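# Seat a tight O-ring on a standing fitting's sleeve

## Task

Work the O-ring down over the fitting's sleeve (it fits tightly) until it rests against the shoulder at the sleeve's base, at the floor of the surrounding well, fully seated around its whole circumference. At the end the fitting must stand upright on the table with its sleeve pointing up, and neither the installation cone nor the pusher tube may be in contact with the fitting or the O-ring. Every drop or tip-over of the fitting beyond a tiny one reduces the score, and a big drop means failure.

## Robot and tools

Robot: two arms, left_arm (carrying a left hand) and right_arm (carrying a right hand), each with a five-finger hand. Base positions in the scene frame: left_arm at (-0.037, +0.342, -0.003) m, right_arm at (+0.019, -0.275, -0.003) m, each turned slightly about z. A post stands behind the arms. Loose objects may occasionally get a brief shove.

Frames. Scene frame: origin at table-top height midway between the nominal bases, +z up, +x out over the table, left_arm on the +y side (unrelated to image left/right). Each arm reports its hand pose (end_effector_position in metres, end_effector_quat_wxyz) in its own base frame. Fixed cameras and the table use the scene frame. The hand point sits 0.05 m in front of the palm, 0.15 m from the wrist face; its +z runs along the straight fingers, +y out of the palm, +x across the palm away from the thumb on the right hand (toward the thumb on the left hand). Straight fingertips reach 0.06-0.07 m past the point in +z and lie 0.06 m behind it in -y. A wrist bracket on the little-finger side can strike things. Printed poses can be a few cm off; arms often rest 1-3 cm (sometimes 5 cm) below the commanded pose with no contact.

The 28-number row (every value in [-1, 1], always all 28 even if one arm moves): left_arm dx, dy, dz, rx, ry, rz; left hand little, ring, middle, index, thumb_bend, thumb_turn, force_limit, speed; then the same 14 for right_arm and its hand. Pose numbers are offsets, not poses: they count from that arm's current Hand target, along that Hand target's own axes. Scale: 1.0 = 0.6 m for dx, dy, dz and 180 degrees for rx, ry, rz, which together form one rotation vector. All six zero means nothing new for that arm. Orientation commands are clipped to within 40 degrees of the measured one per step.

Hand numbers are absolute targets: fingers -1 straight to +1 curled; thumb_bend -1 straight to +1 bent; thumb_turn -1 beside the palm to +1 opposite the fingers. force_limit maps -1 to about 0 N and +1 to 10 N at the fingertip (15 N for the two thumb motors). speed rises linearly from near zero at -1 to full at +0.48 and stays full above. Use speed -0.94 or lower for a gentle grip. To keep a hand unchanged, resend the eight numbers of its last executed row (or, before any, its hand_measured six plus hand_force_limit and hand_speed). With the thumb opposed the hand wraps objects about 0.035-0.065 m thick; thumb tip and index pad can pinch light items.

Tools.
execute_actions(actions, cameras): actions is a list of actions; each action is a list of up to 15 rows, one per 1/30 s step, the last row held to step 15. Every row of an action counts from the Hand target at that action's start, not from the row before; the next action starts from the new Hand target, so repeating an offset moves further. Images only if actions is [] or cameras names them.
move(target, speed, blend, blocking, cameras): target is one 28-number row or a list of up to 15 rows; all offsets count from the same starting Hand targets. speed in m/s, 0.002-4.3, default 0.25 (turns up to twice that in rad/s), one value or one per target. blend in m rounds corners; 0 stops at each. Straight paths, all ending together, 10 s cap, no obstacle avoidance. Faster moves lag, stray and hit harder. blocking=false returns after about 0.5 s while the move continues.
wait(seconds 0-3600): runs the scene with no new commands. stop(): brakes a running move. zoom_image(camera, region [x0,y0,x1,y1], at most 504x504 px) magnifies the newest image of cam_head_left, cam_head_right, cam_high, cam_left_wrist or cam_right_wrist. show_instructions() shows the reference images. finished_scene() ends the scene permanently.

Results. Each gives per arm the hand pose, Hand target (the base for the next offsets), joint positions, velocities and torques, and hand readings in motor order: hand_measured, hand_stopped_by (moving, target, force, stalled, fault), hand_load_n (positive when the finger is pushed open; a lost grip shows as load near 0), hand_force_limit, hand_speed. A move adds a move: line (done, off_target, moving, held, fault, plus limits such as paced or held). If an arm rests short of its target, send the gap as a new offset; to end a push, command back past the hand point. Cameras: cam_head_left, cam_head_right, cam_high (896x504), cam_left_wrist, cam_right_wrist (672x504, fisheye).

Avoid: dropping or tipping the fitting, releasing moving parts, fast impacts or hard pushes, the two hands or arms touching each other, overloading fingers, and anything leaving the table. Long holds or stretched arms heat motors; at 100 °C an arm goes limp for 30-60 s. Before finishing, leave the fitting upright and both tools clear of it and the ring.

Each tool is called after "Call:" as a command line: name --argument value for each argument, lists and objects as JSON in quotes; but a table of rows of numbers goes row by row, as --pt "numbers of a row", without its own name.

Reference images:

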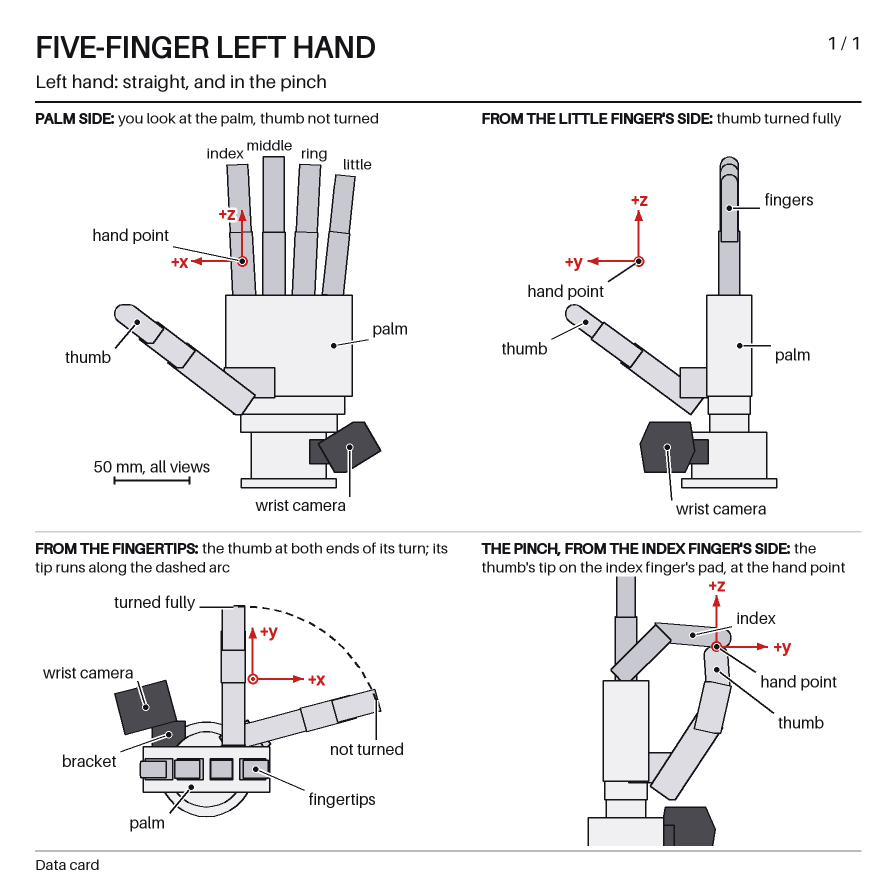

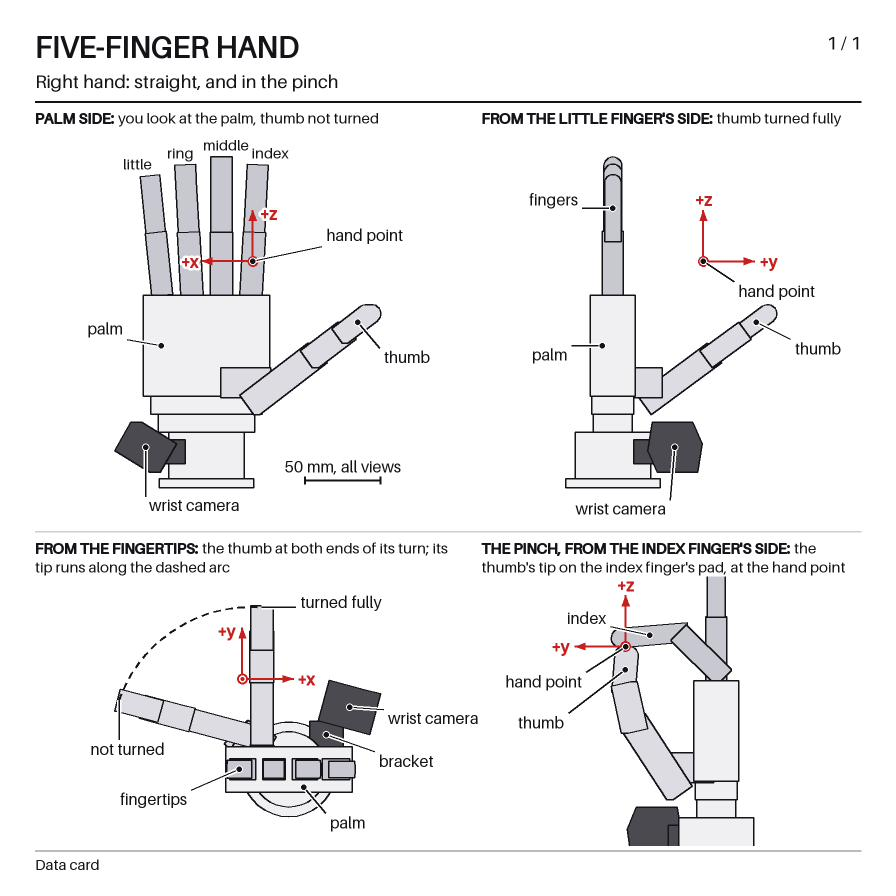

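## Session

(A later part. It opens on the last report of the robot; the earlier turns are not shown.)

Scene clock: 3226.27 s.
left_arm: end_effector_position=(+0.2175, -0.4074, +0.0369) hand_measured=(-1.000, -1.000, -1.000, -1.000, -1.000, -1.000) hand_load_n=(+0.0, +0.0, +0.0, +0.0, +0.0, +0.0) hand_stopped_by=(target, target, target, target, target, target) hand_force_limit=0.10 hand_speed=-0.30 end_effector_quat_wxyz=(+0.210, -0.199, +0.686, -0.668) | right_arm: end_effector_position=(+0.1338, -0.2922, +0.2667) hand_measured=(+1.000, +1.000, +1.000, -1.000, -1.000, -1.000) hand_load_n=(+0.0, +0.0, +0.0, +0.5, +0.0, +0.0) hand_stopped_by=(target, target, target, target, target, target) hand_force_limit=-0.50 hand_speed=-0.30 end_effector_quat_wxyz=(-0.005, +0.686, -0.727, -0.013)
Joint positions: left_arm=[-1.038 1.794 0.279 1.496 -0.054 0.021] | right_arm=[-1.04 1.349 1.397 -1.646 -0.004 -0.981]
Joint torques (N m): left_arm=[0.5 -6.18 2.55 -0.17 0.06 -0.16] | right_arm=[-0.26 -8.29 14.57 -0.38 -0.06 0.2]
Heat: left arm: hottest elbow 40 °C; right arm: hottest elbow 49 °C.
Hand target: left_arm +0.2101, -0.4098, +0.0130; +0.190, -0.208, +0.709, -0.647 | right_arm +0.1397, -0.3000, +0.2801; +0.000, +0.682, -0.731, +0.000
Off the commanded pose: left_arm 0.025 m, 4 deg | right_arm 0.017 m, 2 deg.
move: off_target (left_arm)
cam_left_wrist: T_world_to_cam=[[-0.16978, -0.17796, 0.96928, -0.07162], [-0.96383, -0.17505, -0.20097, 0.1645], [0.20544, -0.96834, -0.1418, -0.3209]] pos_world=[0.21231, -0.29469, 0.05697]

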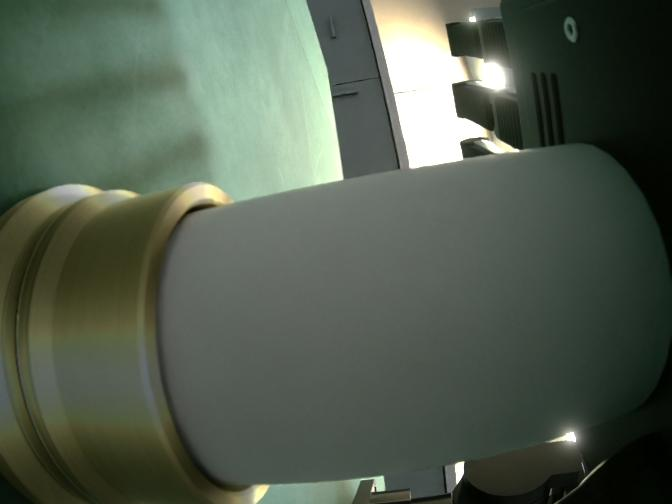

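Call:
move --pt "0 0.0250 0 -0.01 0 0 -1 -1 -1 -1 -1 -1 0.1 -0.3 0 0 0 0 0 0 1 1 1 -1 -1 -1 -0.5 -0.3" --speed 0.04 --cameras '["cam_left_wrist"]'

Scene clock: 3235.87 s.
left_arm: end_effector_position=(+0.2188, -0.4089, +0.0371) hand_measured=(-1.000, -1.000, -1.000, -1.000, -1.000, -1.000) hand_load_n=(+0.0, +0.0, +0.0, -0.5, +0.0, +0.0) hand_stopped_by=(target, target, target, target, target, target) hand_force_limit=0.10 hand_speed=-0.30 end_effector_quat_wxyz=(+0.211, -0.199, +0.684, -0.669) | right_arm: end_effector_position=(+0.1338, -0.2922, +0.2667) hand_measured=(+1.000, +1.000, +1.000, -1.000, -1.000, -1.000) hand_load_n=(+0.0, +0.0, +0.0, +0.0, +0.0, +0.0) hand_stopped_by=(target, target, target, target, target, target) hand_force_limit=-0.50 hand_speed=-0.30 end_effector_quat_wxyz=(-0.005, +0.686, -0.727, -0.013)
Joint positions: left_arm=[-1.038 1.801 0.283 1.502 -0.055 0.021] | right_arm=[-1.04 1.349 1.397 -1.646 -0.004 -0.981]
Joint torques (N m): left_arm=[0.67 -4.6 2.45 -0.14 0.07 -0.17] | right_arm=[0.09 -8.06 14.49 -0.32 -0.09 0.19]
Heat: left arm: hottest elbow 39 °C; right arm: hottest elbow 49 °C.
Hand target: left_arm +0.2094, -0.4087, -0.0020; +0.187, -0.210, +0.719, -0.636 | right_arm +0.1397, -0.3000, +0.2801; +0.000, +0.682, -0.731, +0.000
Off the commanded pose: left_arm 0.040 m, 6 deg | right_arm 0.017 m, 2 deg.
move: off_target (left_arm)
cam_left_wrist: T_world_to_cam=[[-0.17185, -0.17438, 0.96957, -0.07002], [-0.96308, -0.17729, -0.20259, 0.16444], [0.20722, -0.96859, -0.13747, -0.32318]] pos_world=[0.21331, -0.29608, 0.05677]

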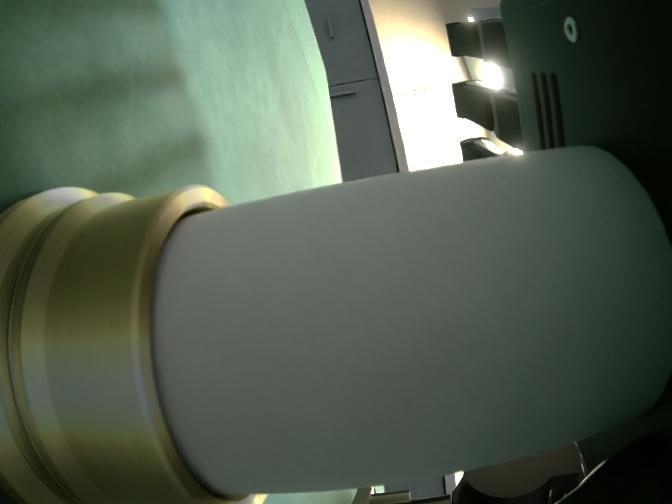

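Call:
move --pt "0 0.0500 0.0060 0 0 0 -1 -1 -1 -1 -1 -1 0.1 -0.3 0 0 0 0 0 0 1 1 1 -1 -1 -1 -0.5 -0.3" --speed 0.05 --cameras '["cam_left_wrist", "cam_high"]'

Scene clock: 3248.33 s.
left_arm: end_effector_position=(+0.2208, -0.4123, +0.0376) hand_measured=(-1.000, -1.000, -1.000, -1.000, -1.000, -1.000) hand_load_n=(+0.0, +0.0, +0.0, +0.0, +0.0, +0.0) hand_stopped_by=(target, target, target, target, target, target) hand_force_limit=0.10 hand_speed=-0.30 end_effector_quat_wxyz=(+0.213, -0.197, +0.674, -0.679) | right_arm: end_effector_position=(+0.1338, -0.2922, +0.2667) hand_measured=(+1.000, +1.000, +1.000, -1.000, -1.000, -1.000) hand_load_n=(+0.0, +0.0, +0.0, +0.0, -0.5, +0.0) hand_stopped_by=(target, target, target, target, target, target) hand_force_limit=-0.50 hand_speed=-0.30 end_effector_quat_wxyz=(-0.005, +0.686, -0.727, -0.013)
Joint positions: left_arm=[-1.038 1.844 0.292 1.565 -0.055 0.021] | right_arm=[-1.04 1.349 1.397 -1.646 -0.004 -0.981]
Joint torques (N m): left_arm=[0.62 0.97 2.15 1.54 0.11 -0.17] | right_arm=[-0.03 -8.59 14.61 -0.32 -0.11 0.19]
Heat: left arm: hottest elbow 39 °C; right arm: hottest elbow 49 °C.
Hand target: left_arm +0.2094, -0.4086, -0.0322; +0.187, -0.210, +0.719, -0.636 | right_arm +0.1397, -0.3000, +0.2801; +0.000, +0.682, -0.731, +0.000
Off the commanded pose: left_arm 0.071 m, 8 deg | right_arm 0.017 m, 2 deg.
joint read past its limit (left arm) — joint 4 (wrist pitch), upper limit.
joint sent to its limit (left arm) — joint 4 (wrist pitch), upper limit. The joint targets are off in position, not in orientation.
move: off_target (left_arm)
cam_left_wrist: T_world_to_cam=[[-0.18617, -0.14996, 0.97101, -0.05762], [-0.96001, -0.18254, -0.21225, 0.16335], [0.20908, -0.9717, -0.10998, -0.32956]] pos_world=[0.21499, -0.29905, 0.05438]
Images, in order (width x height): cam_high 896x504, cam_left_wrist 672x504.

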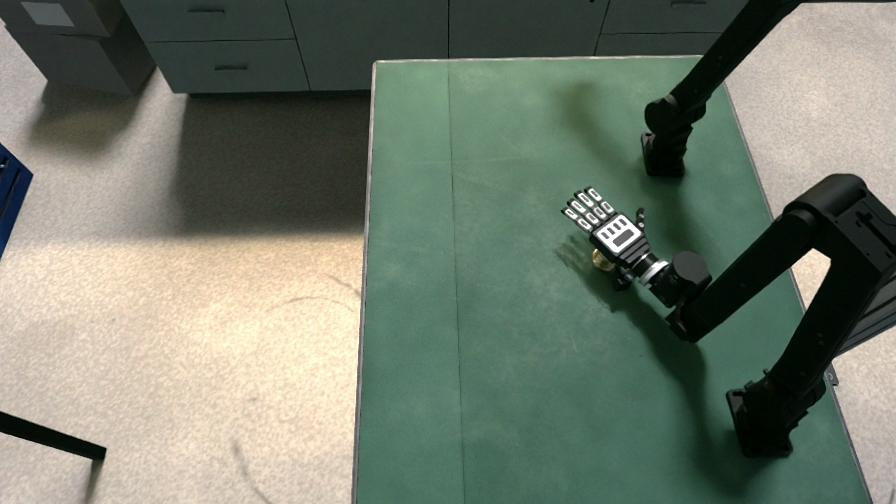

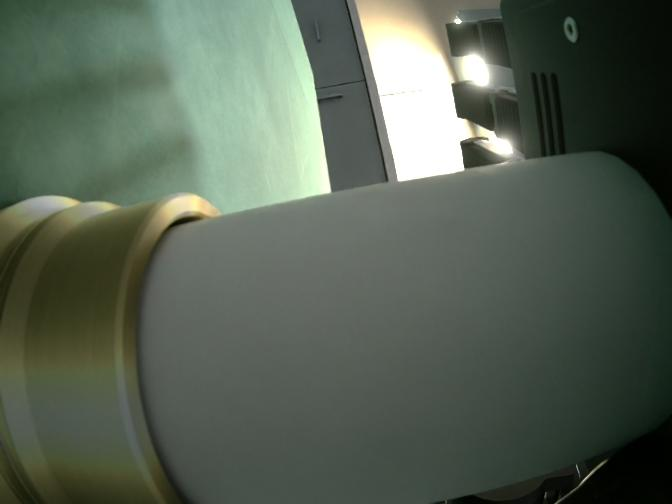

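Call:
move --pt "-0.0015 -0.0900 -0.0110 0.01 0 0 -1 -1 -1 -1 -1 -1 0.1 -0.3 0 0 0 0 0 0 1 1 1 -1 -1 -1 -0.5 -0.3" --pt "-0.0062 -0.2983 -0.0332 0.0387 0 0 -1 -1 -1 -1 -1 -1 0.1 -0.3 0 0 0 0 0 0 1 1 1 -1 -1 -1 -0.5 -0.3" --speed 0.08 --blend 0.02 --cameras '["cam_left_wrist", "cam_high", "cam_head_left", "cam_head_right"]'

Call:
zoom_image --camera "cam_high" --region '[585, 225, 630, 275]'

Call:
zoom_image --camera "cam_head_left" --region '[375, 315, 425, 365]'

Scene clock: 3263.63 s.
left_arm: end_effector_position=(+0.2089, -0.3967, +0.1281) hand_measured=(-1.000, -1.000, -1.000, -1.000, -1.000, -1.000) hand_load_n=(+0.0, +0.0, +0.0, +0.0, +0.0, +0.0) hand_stopped_by=(target, target, target, target, target, target) hand_force_limit=0.10 hand_speed=-0.30 end_effector_quat_wxyz=(+0.204, -0.198, +0.692, -0.664) | right_arm: end_effector_position=(+0.1338, -0.2922, +0.2667) hand_measured=(+1.000, +1.000, +1.000, -1.000, -1.000, -1.000) hand_load_n=(+0.0, +0.0, +0.0, +0.0, +0.0, +0.0) hand_stopped_by=(target, target, target, target, target, target) hand_force_limit=-0.50 hand_speed=-0.30 end_effector_quat_wxyz=(-0.005, +0.686, -0.727, -0.013)
Joint positions: left_arm=[-1.038 1.231 0.277 0.919 -0.045 0.018] | right_arm=[-1.04 1.349 1.397 -1.646 -0.004 -0.981]
Joint torques (N m): left_arm=[1.55 -5.89 8.98 1.22 0.16 -0.12] | right_arm=[-0.26 -8.18 14.49 -0.34 -0.09 0.18]
Heat: left arm: hottest elbow 38 °C; right arm: hottest elbow 49 °C.
Hand target: left_arm +0.2135, -0.4084, +0.1479; +0.199, -0.199, +0.679, -0.678 | right_arm +0.1397, -0.3000, +0.2801; +0.000, +0.682, -0.731, +0.000
Off the commanded pose: left_arm 0.023 m, 2 deg | right_arm 0.017 m, 2 deg.
move: off_target (left_arm)
cam_left_wrist: T_world_to_cam=[[-0.16124, -0.18753, 0.96893, -0.16518], [-0.96744, -0.16406, -0.19275, 0.18045], [0.1951, -0.96846, -0.15497, -0.29203]] pos_world=[0.20491, -0.28419, 0.14957]
Images, in order (width x height): cam_head_left 896x504, cam_head_right 896x504, cam_high 896x504, cam_left_wrist 672x504.

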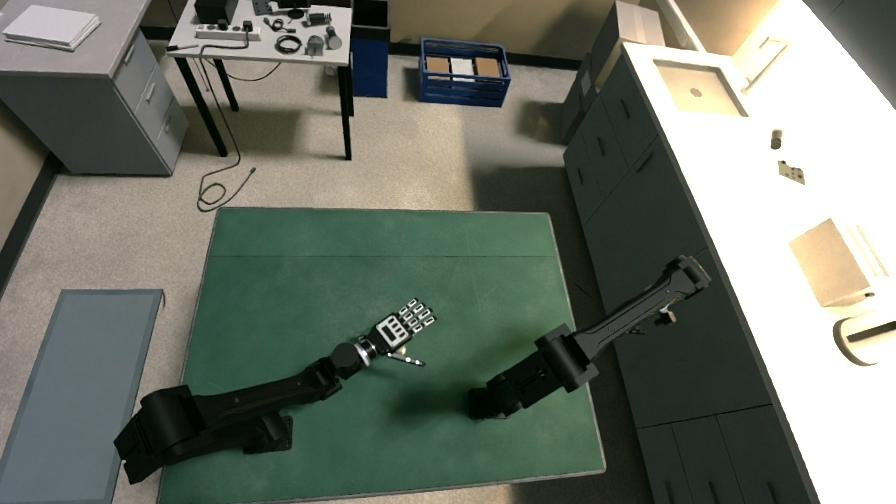

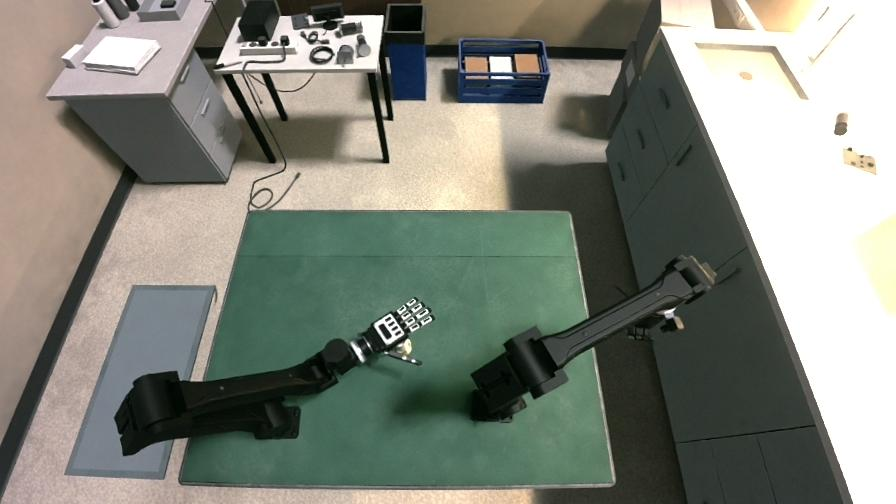

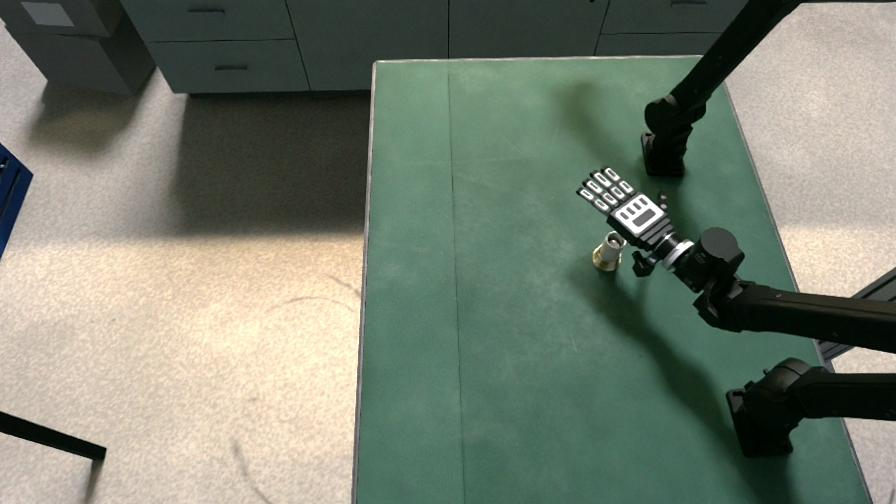

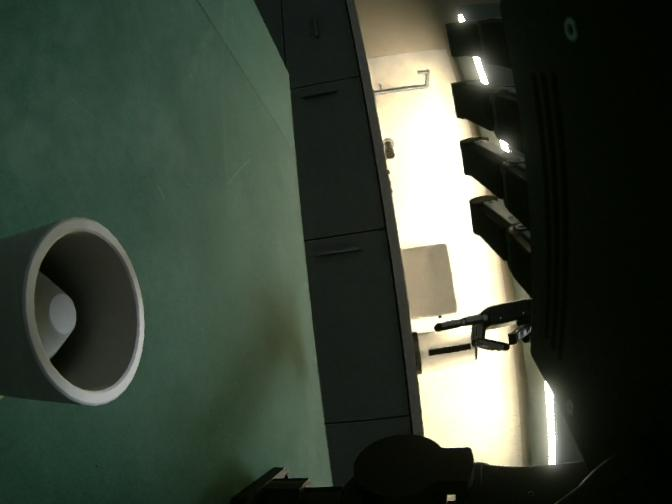

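Scaled by 10.080 from the camera's image (finer frame: 1280x720).

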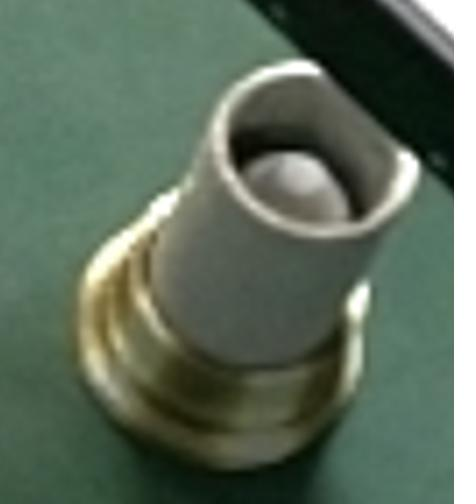

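Scaled by 10.080 from the camera's image (finer frame: 1280x720).

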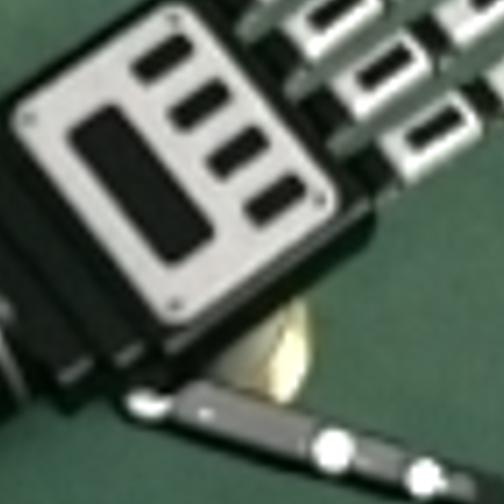

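Call:
move --pt "0 -0.0833 0 0 0 0 -1 -1 -1 -1 -1 -1 0.1 -0.3 0 0 0 0 0 0 1 1 1 -1 -1 -1 -0.5 -0.3" --pt "-0.0482 -0.0800 -0.0550 -0.2169 0.0123 0.0425 -1 -1 -1 -1 -1 -1 0.1 -0.3 0 0 0 0 0 0 1 1 1 -1 -1 -1 -0.5 -0.3" --speed 0.12 --blend 0.02 --cameras '["cam_left_wrist"]'

Scene clock: 3280.33 s.
left_arm: end_effector_position=(+0.2058, -0.3554, +0.1711) hand_measured=(-1.000, -1.000, -1.000, -1.000, -1.000, -1.000) hand_load_n=(+0.0, +0.0, +0.0, +0.0, +0.0, +0.0) hand_stopped_by=(target, target, target, target, target, target) hand_force_limit=0.10 hand_speed=-0.30 end_effector_quat_wxyz=(+0.140, -0.201, +0.888, -0.388) | right_arm: end_effector_position=(+0.1338, -0.2922, +0.2667) hand_measured=(+1.000, +1.000, +1.000, -1.000, -1.000, -1.000) hand_load_n=(+0.0, +0.0, +0.0, +0.0, +0.0, +0.5) hand_stopped_by=(target, target, target, target, target, target) hand_force_limit=-0.50 hand_speed=-0.30 end_effector_quat_wxyz=(-0.005, +0.686, -0.727, -0.013)
Joint positions: left_arm=[-0.984 1.015 0.771 -0.475 0.012 0.135] | right_arm=[-1.04 1.349 1.397 -1.646 -0.004 -0.981]
Joint torques (N m): left_arm=[1.67 -5.01 13.46 0.96 -0.06 0.15] | right_arm=[0.62 -8.18 14.52 -0.42 -0.11 0.18]
Heat: left arm: hottest elbow 40 °C; right arm: hottest elbow 49 °C.
Hand target: left_arm +0.2200, -0.3650, +0.1959; +0.152, -0.196, +0.881, -0.402 | right_arm +0.1397, -0.3000, +0.2801; +0.000, +0.682, -0.731, +0.000
Off the commanded pose: left_arm 0.030 m, 2 deg | right_arm 0.017 m, 2 deg.
move: off_target (left_arm)
cam_left_wrist: T_world_to_cam=[[0.06489, -0.72598, 0.68464, -0.38877], [-0.99763, -0.06292, 0.02783, 0.19684], [0.02287, -0.68483, -0.72835, -0.0104]] pos_world=[0.22184, -0.27697, 0.25312]

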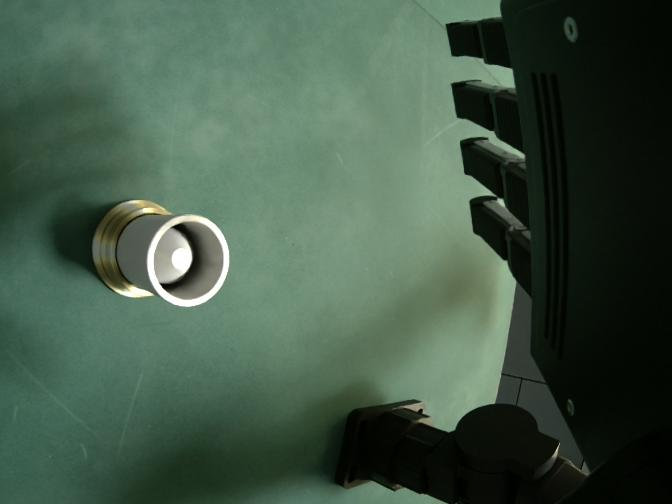

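Call:
move --pt "0.0163 0.1123 0.0873 0 0 0 -1 -1 -0.6 -0.6 -1 1 0.1 -0.3 0 0 0 0 0 0 1 1 1 -1 -1 -1 -0.5 -0.3" --speed 0.08 --cameras '["cam_left_wrist", "cam_high"]'

Call:
zoom_image --camera "cam_high" --region '[575, 205, 645, 275]'

Scene clock: 3301.87 s.
left_arm: end_effector_position=(+0.2112, -0.3634, +0.1113) hand_measured=(-1.000, -1.000, -0.600, -0.600, -1.000, +1.000) hand_load_n=(+0.0, +0.0, +0.0, +0.0, +0.0, +0.0) hand_stopped_by=(target, target, target, target, target, target) hand_force_limit=0.10 hand_speed=-0.30 end_effector_quat_wxyz=(+0.144, -0.200, +0.884, -0.397) | right_arm: end_effector_position=(+0.1338, -0.2922, +0.2667) hand_measured=(+1.000, +1.000, +1.000, -1.000, -1.000, -1.000) hand_load_n=(+0.0, +0.0, +0.0, +0.0, +0.0, +0.0) hand_stopped_by=(target, target, target, target, target, target) hand_force_limit=-0.50 hand_speed=-0.30 end_effector_quat_wxyz=(-0.005, +0.686, -0.727, -0.013)
Joint positions: left_arm=[-0.984 1.103 0.651 -0.247 0.012 0.136] | right_arm=[-1.04 1.349 1.397 -1.646 -0.004 -0.981]
Joint torques (N m): left_arm=[1.49 -5.54 7.94 2.35 -0.07 0.15] | right_arm=[0.26 -8.06 14.63 -0.36 -0.11 0.17]
Heat: left arm: hottest elbow 44 °C; right arm: hottest elbow 49 °C.
Hand target: left_arm +0.2187, -0.3631, +0.1100; +0.152, -0.196, +0.881, -0.402 | right_arm +0.1397, -0.3000, +0.2801; +0.000, +0.682, -0.731, +0.000
Off the commanded pose: left_arm 0.008 m, 1 deg | right_arm 0.017 m, 2 deg.
move: done
cam_left_wrist: T_world_to_cam=[[0.05529, -0.71407, 0.69789, -0.34915], [-0.99797, -0.06157, 0.01608, 0.20532], [0.03149, -0.69736, -0.71603, -0.06723]] pos_world=[0.22633, -0.28356, 0.19223]
Images, in order (width x height): cam_high 896x504, cam_left_wrist 672x504.

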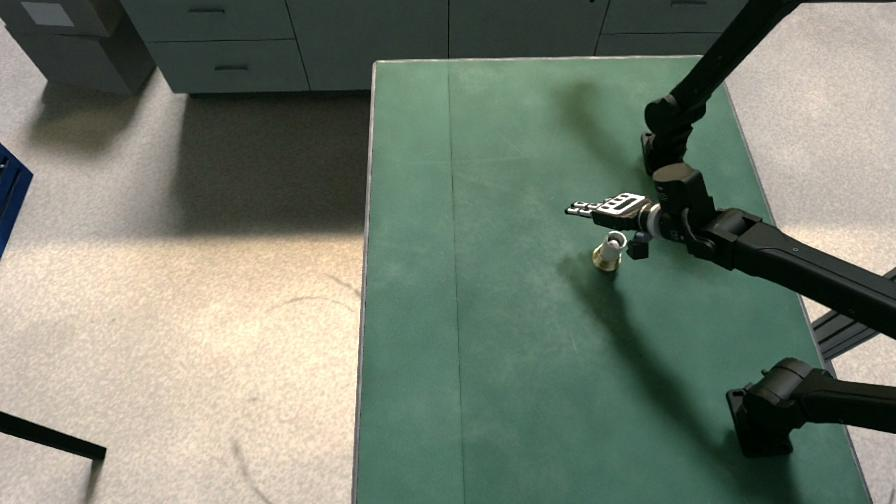

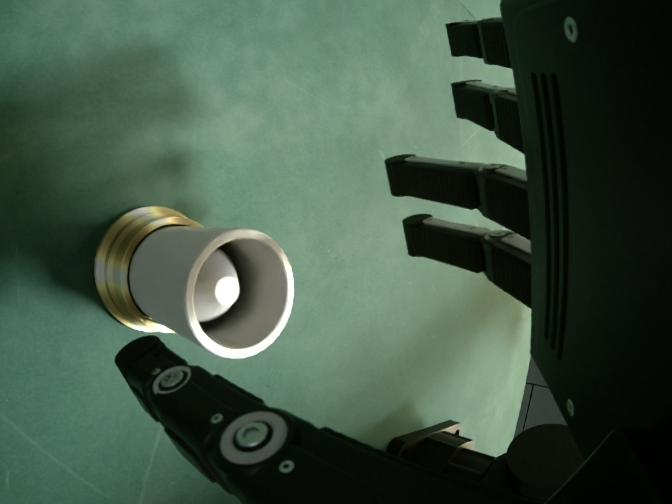

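Scaled by 7.200 from the camera's image (finer frame: 1280x720).

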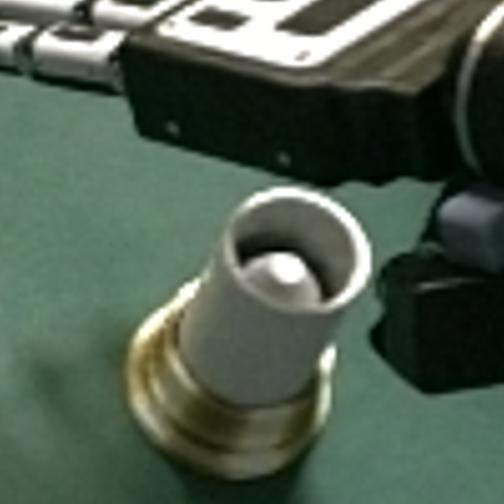

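Call:
move --pt "0.0061 0.0422 0.0346 0 0 0 -1 -1 -0.6 -0.6 -1 1 0.1 -0.3 0 0 0 0 0 0 1 1 1 -1 -1 -1 -0.5 -0.3" --speed 0.05 --cameras '["cam_left_wrist"]'

Scene clock: 3314.47 s.
left_arm: end_effector_position=(+0.2115, -0.3639, +0.0790) hand_measured=(-1.000, -1.000, -0.600, -0.600, -1.000, +1.000) hand_load_n=(+0.0, +0.0, +0.0, +0.0, -0.5, +0.0) hand_stopped_by=(target, target, target, target, target, target) hand_force_limit=0.10 hand_speed=-0.30 end_effector_quat_wxyz=(+0.144, -0.200, +0.884, -0.398) | right_arm: end_effector_position=(+0.1338, -0.2922, +0.2667) hand_measured=(+1.000, +1.000, +1.000, -1.000, -1.000, -1.000) hand_load_n=(+0.0, +0.0, +0.0, +0.0, +0.0, +0.0) hand_stopped_by=(target, target, target, target, target, target) hand_force_limit=-0.50 hand_speed=-0.30 end_effector_quat_wxyz=(-0.005, +0.686, -0.727, -0.013)
Joint positions: left_arm=[-0.984 1.161 0.595 -0.13 0.012 0.136] | right_arm=[-1.04 1.349 1.397 -1.646 -0.004 -0.981]
Joint torques (N m): left_arm=[1.55 -5.66 7.5 2.39 -0.06 0.15] | right_arm=[0.09 -8.47 14.38 -0.34 -0.08 0.17]
Heat: left arm: hottest elbow 43 °C; right arm: hottest elbow 49 °C.
Hand target: left_arm +0.2187, -0.3631, +0.0771; +0.152, -0.196, +0.881, -0.402 | right_arm +0.1397, -0.3000, +0.2801; +0.000, +0.682, -0.731, +0.000
Off the commanded pose: left_arm 0.007 m, 1 deg | right_arm 0.017 m, 2 deg.
move: done
cam_left_wrist: T_world_to_cam=[[0.05472, -0.71318, 0.69884, -0.32661], [-0.99799, -0.06155, 0.01532, 0.20615], [0.03209, -0.69827, -0.71511, -0.09125]] pos_world=[0.22653, -0.28396, 0.15983]

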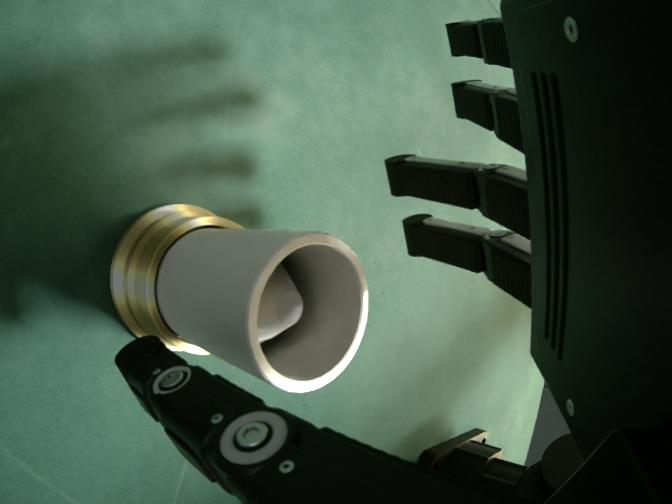

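Call:
move --pt "-0.0002 -0.0023 0.0082 0 0 0 -1 -1 -0.3 -0.3 -0.9 1 0.1 -0.6 0 0 0 0 0 0 1 1 1 -1 -1 -1 -0.5 -0.3" --speed 0.04 --cameras '["cam_left_wrist"]'

Scene clock: 3336.43 s.
left_arm: end_effector_position=(+0.2125, -0.3653, +0.0737) hand_measured=(-1.000, -1.000, -0.300, -0.300, -0.900, +1.000) hand_load_n=(+0.0, +0.0, +0.0, +0.0, +0.0, +0.0) hand_stopped_by=(target, target, target, target, target, target) hand_force_limit=0.10 hand_speed=-0.60 end_effector_quat_wxyz=(+0.143, -0.200, +0.885, -0.395) | right_arm: end_effector_position=(+0.1338, -0.2922, +0.2667) hand_measured=(+1.000, +1.000, +1.000, -1.000, -1.000, -1.000) hand_load_n=(+0.0, +0.5, +0.0, +0.0, +0.0, +0.0) hand_stopped_by=(target, target, target, target, target, target) hand_force_limit=-0.50 hand_speed=-0.30 end_effector_quat_wxyz=(-0.005, +0.686, -0.727, -0.013)
Joint positions: left_arm=[-0.984 1.179 0.595 -0.118 0.012 0.136] | right_arm=[-1.04 1.349 1.397 -1.646 -0.004 -0.981]
Joint torques (N m): left_arm=[1.61 -6.07 8.05 2.32 -0.07 0.15] | right_arm=[0.44 -8.12 14.42 -0.38 -0.08 0.17]
Heat: left arm: hottest elbow 42 °C; right arm: hottest elbow 49 °C.
Hand target: left_arm +0.2212, -0.3671, +0.0751; +0.152, -0.196, +0.881, -0.402 | right_arm +0.1397, -0.3000, +0.2801; +0.000, +0.682, -0.731, +0.000
Off the commanded pose: left_arm 0.009 m, 1 deg | right_arm 0.017 m, 2 deg.
move: done
cam_left_wrist: T_world_to_cam=[[0.05708, -0.71676, 0.69498, -0.3255], [-0.99793, -0.06166, 0.01837, 0.20689], [0.02969, -0.69459, -0.7188, -0.09403]] pos_world=[0.22783, -0.28586, 0.15483]

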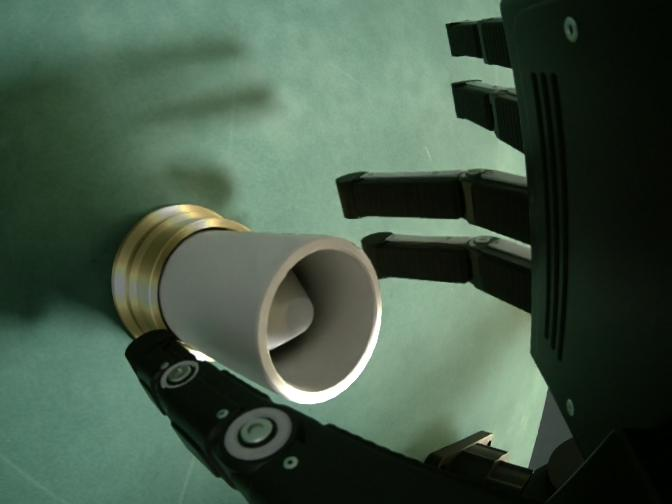

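Call:
move --pt "0 0 0 0 0 0 -1 -1 -0.02 0.0 -0.82 1 -0.7 -0.85 0 0 0 0 0 0 1 1 1 -1 -1 -1 -0.5 -0.3" --speed 0.04 --cameras '["cam_left_wrist"]'

Scene clock: 3344.07 s.
left_arm: end_effector_position=(+0.2125, -0.3653, +0.0737) hand_measured=(-1.000, -1.000, -0.020, +0.000, -0.820, +1.000) hand_load_n=(+0.0, +0.0, +0.5, +0.0, +0.0, +0.0) hand_stopped_by=(target, target, target, target, target, target) hand_force_limit=-0.70 hand_speed=-0.85 end_effector_quat_wxyz=(+0.143, -0.200, +0.885, -0.395) | right_arm: end_effector_position=(+0.1338, -0.2922, +0.2667) hand_measured=(+1.000, +1.000, +1.000, -1.000, -1.000, -1.000) hand_load_n=(+0.0, +0.0, +0.0, +0.0, -0.5, +0.0) hand_stopped_by=(target, target, target, target, target, target) hand_force_limit=-0.50 hand_speed=-0.30 end_effector_quat_wxyz=(-0.005, +0.686, -0.727, -0.013)
Joint positions: left_arm=[-0.984 1.179 0.595 -0.118 0.012 0.136] | right_arm=[-1.04 1.349 1.397 -1.646 -0.004 -0.981]
Joint torques (N m): left_arm=[1.44 -6.01 8.09 2.37 -0.06 0.16] | right_arm=[-0.21 -8.06 14.38 -0.39 -0.08 0.16]
Heat: left arm: hottest elbow 41 °C; right arm: hottest elbow 49 °C.
Hand target: left_arm +0.2212, -0.3671, +0.0751; +0.152, -0.196, +0.881, -0.402 | right_arm +0.1397, -0.3000, +0.2801; +0.000, +0.682, -0.731, +0.000
Off the commanded pose: left_arm 0.009 m, 1 deg | right_arm 0.017 m, 2 deg.
move: done
cam_left_wrist: T_world_to_cam=[[0.05708, -0.71676, 0.69498, -0.3255], [-0.99793, -0.06166, 0.01837, 0.20689], [0.02969, -0.69459, -0.7188, -0.09403]] pos_world=[0.22783, -0.28586, 0.15483]

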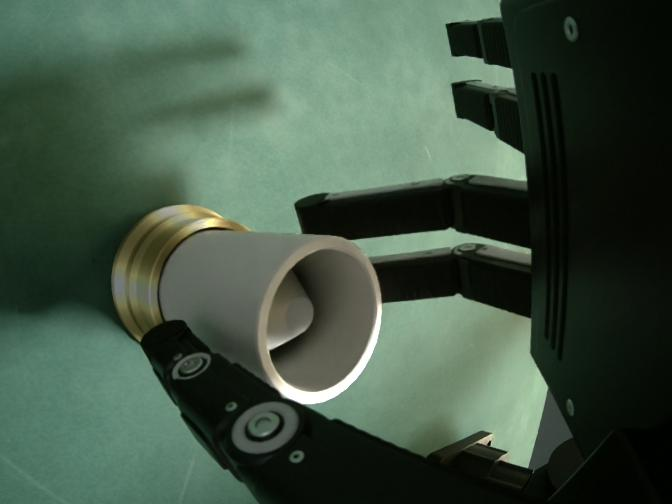

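Call:
move --pt "0 0 0 0 0 0 -1 -1 0.3 0.3 -0.1 1 0.1 -0.93 0 0 0 0 0 0 1 1 1 -1 -1 -1 -0.5 -0.3" --speed 0.04 --cameras '["cam_left_wrist", "cam_high"]'

Call:
zoom_image --camera "cam_left_wrist" --region '[80, 190, 400, 420]'

Call:
zoom_image --camera "cam_high" --region '[585, 225, 630, 275]'

Scene clock: 3350.77 s.
left_arm: end_effector_position=(+0.2128, -0.3658, +0.0735) hand_measured=(-1.000, -1.000, +0.094, +0.122, -0.764, +1.000) hand_load_n=(+0.0, +0.0, +5.0, +5.5, +8.0, +0.5) hand_stopped_by=(target, target, force, force, force, target) hand_force_limit=0.10 hand_speed=-0.93 end_effector_quat_wxyz=(+0.144, -0.200, +0.885, -0.396) | right_arm: end_effector_position=(+0.1338, -0.2922, +0.2667) hand_measured=(+1.000, +1.000, +1.000, -1.000, -1.000, -1.000) hand_load_n=(+0.0, +0.0, +0.0, +0.0, +0.0, +0.0) hand_stopped_by=(target, target, target, target, target, target) hand_force_limit=-0.50 hand_speed=-0.30 end_effector_quat_wxyz=(-0.005, +0.686, -0.727, -0.013)
Joint positions: left_arm=[-0.984 1.181 0.595 -0.115 0.012 0.136] | right_arm=[-1.04 1.349 1.397 -1.646 -0.004 -0.981]
Joint torques (N m): left_arm=[1.49 -5.77 8.01 2.17 -0.05 0.15] | right_arm=[0.5 -8.18 14.45 -0.23 -0.09 0.16]
Heat: left arm: hottest elbow 41 °C; right arm: hottest elbow 49 °C.
Hand target: left_arm +0.2212, -0.3671, +0.0751; +0.152, -0.196, +0.881, -0.402 | right_arm +0.1397, -0.3000, +0.2801; +0.000, +0.682, -0.731, +0.000
Off the commanded pose: left_arm 0.009 m, 1 deg | right_arm 0.017 m, 2 deg.
move: done
cam_left_wrist: T_world_to_cam=[[0.05651, -0.71583, 0.69598, -0.32542], [-0.99794, -0.06164, 0.01763, 0.20719], [0.03029, -0.69555, -0.71784, -0.09502]] pos_world=[0.22803, -0.28626, 0.15463]
Images, in order (width x height): cam_high 896x504, cam_left_wrist 672x504.

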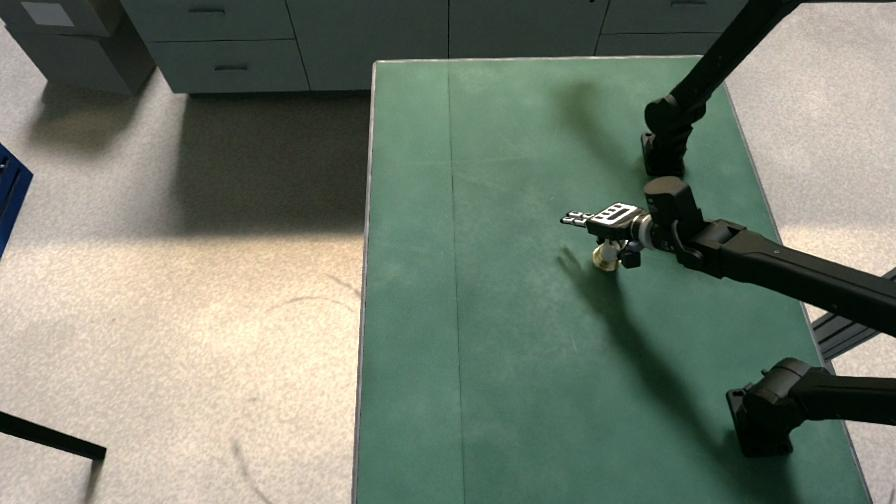

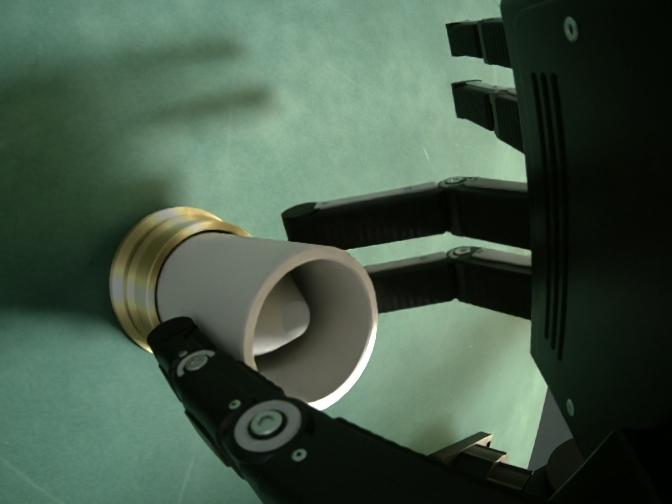

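Scaled by 1.575 from the camera's image (finer frame: 960x720).

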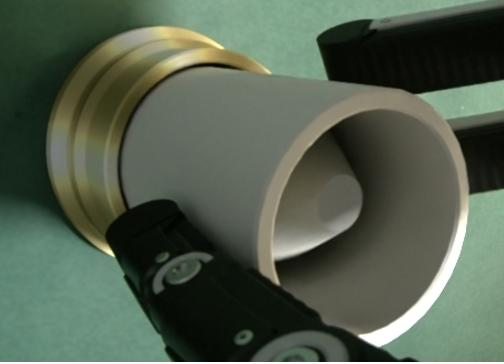

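Scaled by 10.080 from the camera's image (finer frame: 1280x720).

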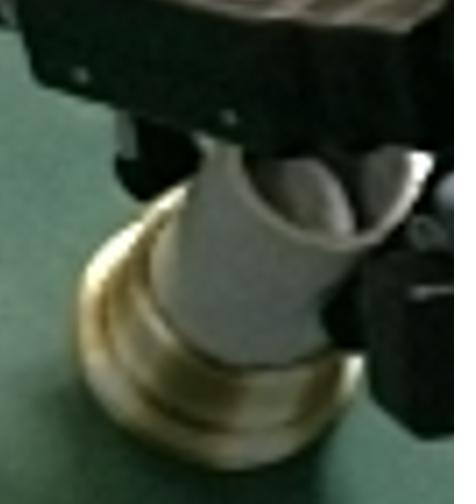

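Call:
move --pt "-0.0037 -0.0982 -0.0333 0.0321 -0.0021 -0.0027 -1 -1 0.3 0.3 -0.1 1 0.1 -0.93 0 0 0 0 0 0 1 1 1 -1 -1 -1 -0.5 -0.3" --speed 0.05 --cameras '["cam_left_wrist", "cam_high"]'

Call:
zoom_image --camera "cam_left_wrist" --region '[60, 190, 400, 420]'

Call:
zoom_image --camera "cam_high" --region '[585, 225, 630, 275]'

Scene clock: 3365.77 s.
left_arm: end_effector_position=(+0.2128, -0.3659, +0.0920) hand_measured=(-1.000, -1.000, +0.094, +0.122, -0.764, +1.000) hand_load_n=(+0.0, +0.0, +4.0, +4.5, +9.0, +1.0) hand_stopped_by=(target, target, force, force, force, target) hand_force_limit=0.10 hand_speed=-0.93 end_effector_quat_wxyz=(+0.150, -0.193, +0.878, -0.411) | right_arm: end_effector_position=(+0.1338, -0.2922, +0.2667) hand_measured=(+1.000, +1.000, +1.000, -1.000, -1.000, -1.000) hand_load_n=(+0.0, +0.0, +0.0, +0.0, +0.0, +0.0) hand_stopped_by=(target, target, target, target, target, target) hand_force_limit=-0.50 hand_speed=-0.30 end_effector_quat_wxyz=(-0.005, +0.686, -0.727, -0.013)
Joint positions: left_arm=[-0.984 1.132 0.598 -0.13 0.015 0.145] | right_arm=[-1.04 1.349 1.397 -1.646 -0.004 -0.981]
Joint torques (N m): left_arm=[0.56 -7.41 13.38 1.29 -0.05 -0.01] | right_arm=[-0.32 -8.47 14.53 -0.34 -0.06 0.15]
Heat: left arm: hottest elbow 41 °C; right arm: hottest elbow 49 °C.
Hand target: left_arm +0.2278, -0.3884, +0.1332; +0.163, -0.193, +0.859, -0.446 | right_arm +0.1397, -0.3000, +0.2801; +0.000, +0.682, -0.731, +0.000
Off the commanded pose: left_arm 0.049 m, 5 deg | right_arm 0.017 m, 2 deg.
move: off_target (left_arm)
cam_left_wrist: T_world_to_cam=[[0.03321, -0.69654, 0.71675, -0.32825], [-0.99857, -0.05327, -0.00551, 0.21227], [0.04202, -0.71554, -0.69731, -0.0935]] pos_world=[0.2268, -0.28423, 0.17125]
Images, in order (width x height): cam_high 896x504, cam_left_wrist 672x504.

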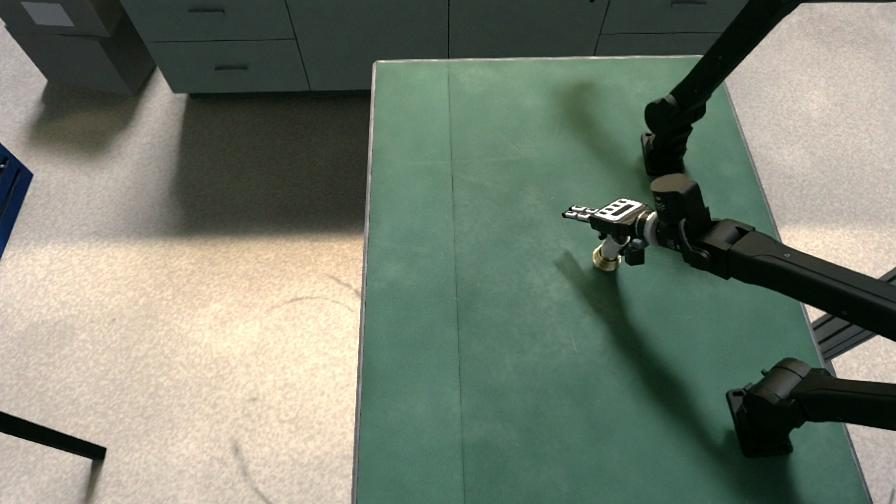

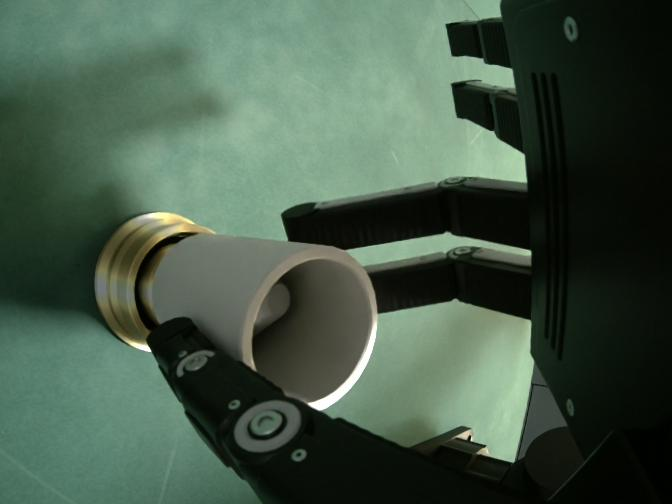

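Scaled by 1.482 from the camera's image (finer frame: 960x720).

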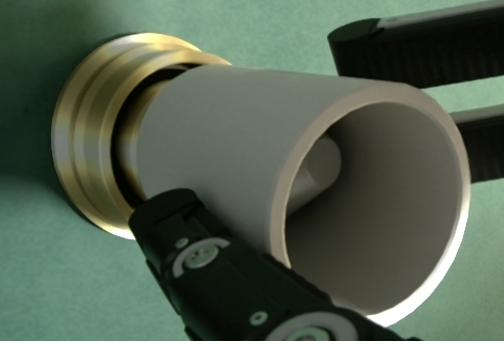

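Scaled by 10.080 from the camera's image (finer frame: 1280x720).

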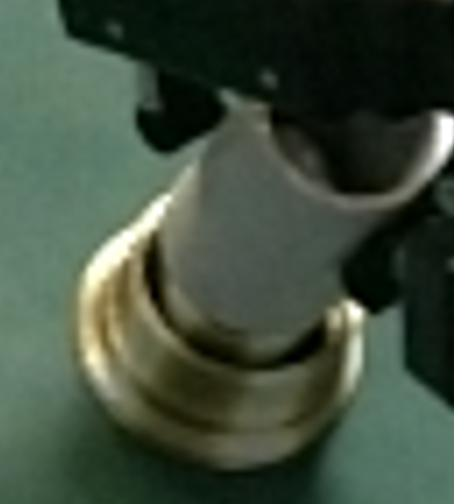

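Call:
move --pt "0.002 0.0152 0.0137 -0.0321 0.0057 0.0022 -1 -1 0.3 0.3 -0.1 1 0.1 -0.93 0 0 0 0 0 0 1 1 1 -1 -1 -1 -0.5 -0.3" --speed 0.04 --cameras '["cam_left_wrist", "cam_high"]'

Call:
zoom_image --camera "cam_left_wrist" --region '[60, 190, 400, 420]'

Call:
zoom_image --camera "cam_high" --region '[585, 225, 630, 275]'

Scene clock: 3398.87 s.
left_arm: end_effector_position=(+0.2174, -0.3735, +0.0985) hand_measured=(-1.000, -1.000, +0.094, +0.122, -0.764, +1.000) hand_load_n=(+0.0, +0.0, +4.5, +4.5, +9.5, +1.0) hand_stopped_by=(target, target, force, force, force, target) hand_force_limit=0.10 hand_speed=-0.93 end_effector_quat_wxyz=(+0.140, -0.199, +0.889, -0.388) | right_arm: end_effector_position=(+0.1338, -0.2922, +0.2667) hand_measured=(+1.000, +1.000, +1.000, -1.000, -1.000, -1.000) hand_load_n=(+0.0, +0.0, +0.0, +0.0, +0.0, +0.0) hand_stopped_by=(target, target, target, target, target, target) hand_force_limit=-0.50 hand_speed=-0.30 end_effector_quat_wxyz=(-0.005, +0.686, -0.727, -0.013)
Joint positions: left_arm=[-0.984 1.17 0.673 -0.224 0.015 0.139] | right_arm=[-1.04 1.349 1.397 -1.646 -0.004 -0.981]
Joint torques (N m): left_arm=[0.38 -5.95 12.66 0.92 0.04 0.06] | right_arm=[0.44 -8.41 14.5 -0.36 -0.07 0.19]
Heat: left arm: hottest elbow 47 °C; right arm: hottest elbow 49 °C.
Hand target: left_arm +0.2287, -0.3900, +0.1210; +0.147, -0.194, +0.882, -0.403 | right_arm +0.1397, -0.3000, +0.2801; +0.000, +0.682, -0.731, +0.000
Off the commanded pose: left_arm 0.030 m, 2 deg | right_arm 0.017 m, 2 deg.
move: off_target (left_arm)
cam_left_wrist: T_world_to_cam=[[0.06083, -0.72767, 0.68322, -0.35262], [-0.99796, -0.0577, 0.0274, 0.21136], [0.01948, -0.68349, -0.7297, -0.07457]] pos_world=[0.23383, -0.29537, 0.18071]
Images, in order (width x height): cam_high 896x504, cam_left_wrist 672x504.

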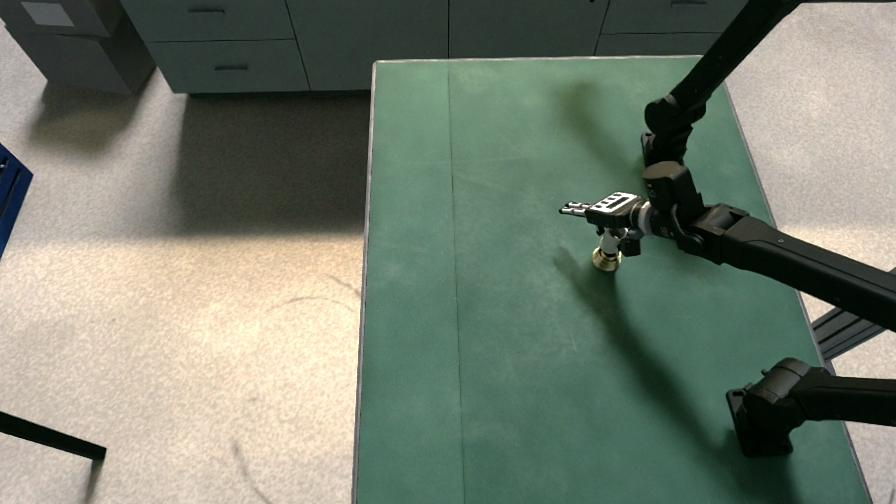

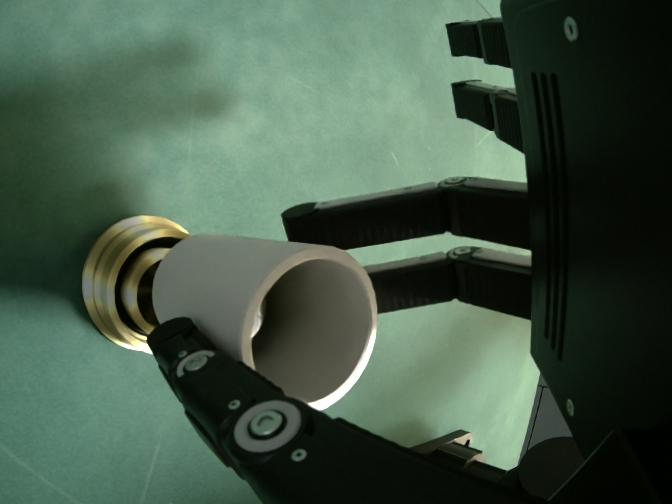

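Scaled by 1.482 from the camera's image (finer frame: 960x720).

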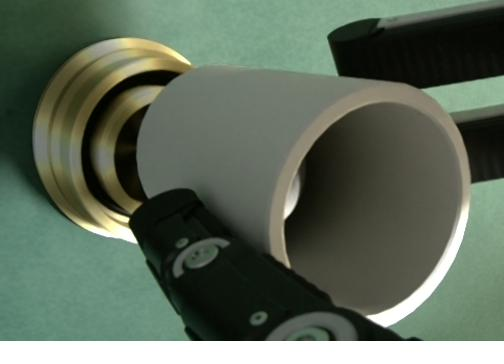

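Scaled by 10.080 from the camera's image (finer frame: 1280x720).

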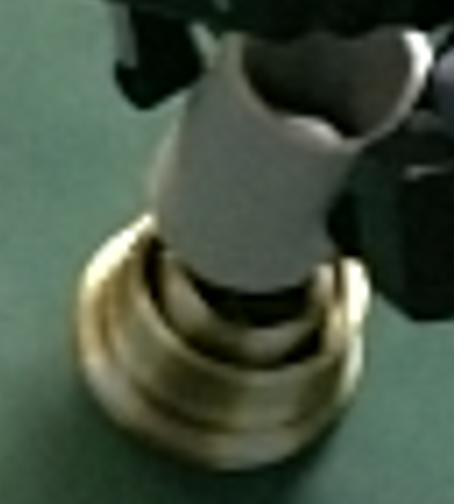

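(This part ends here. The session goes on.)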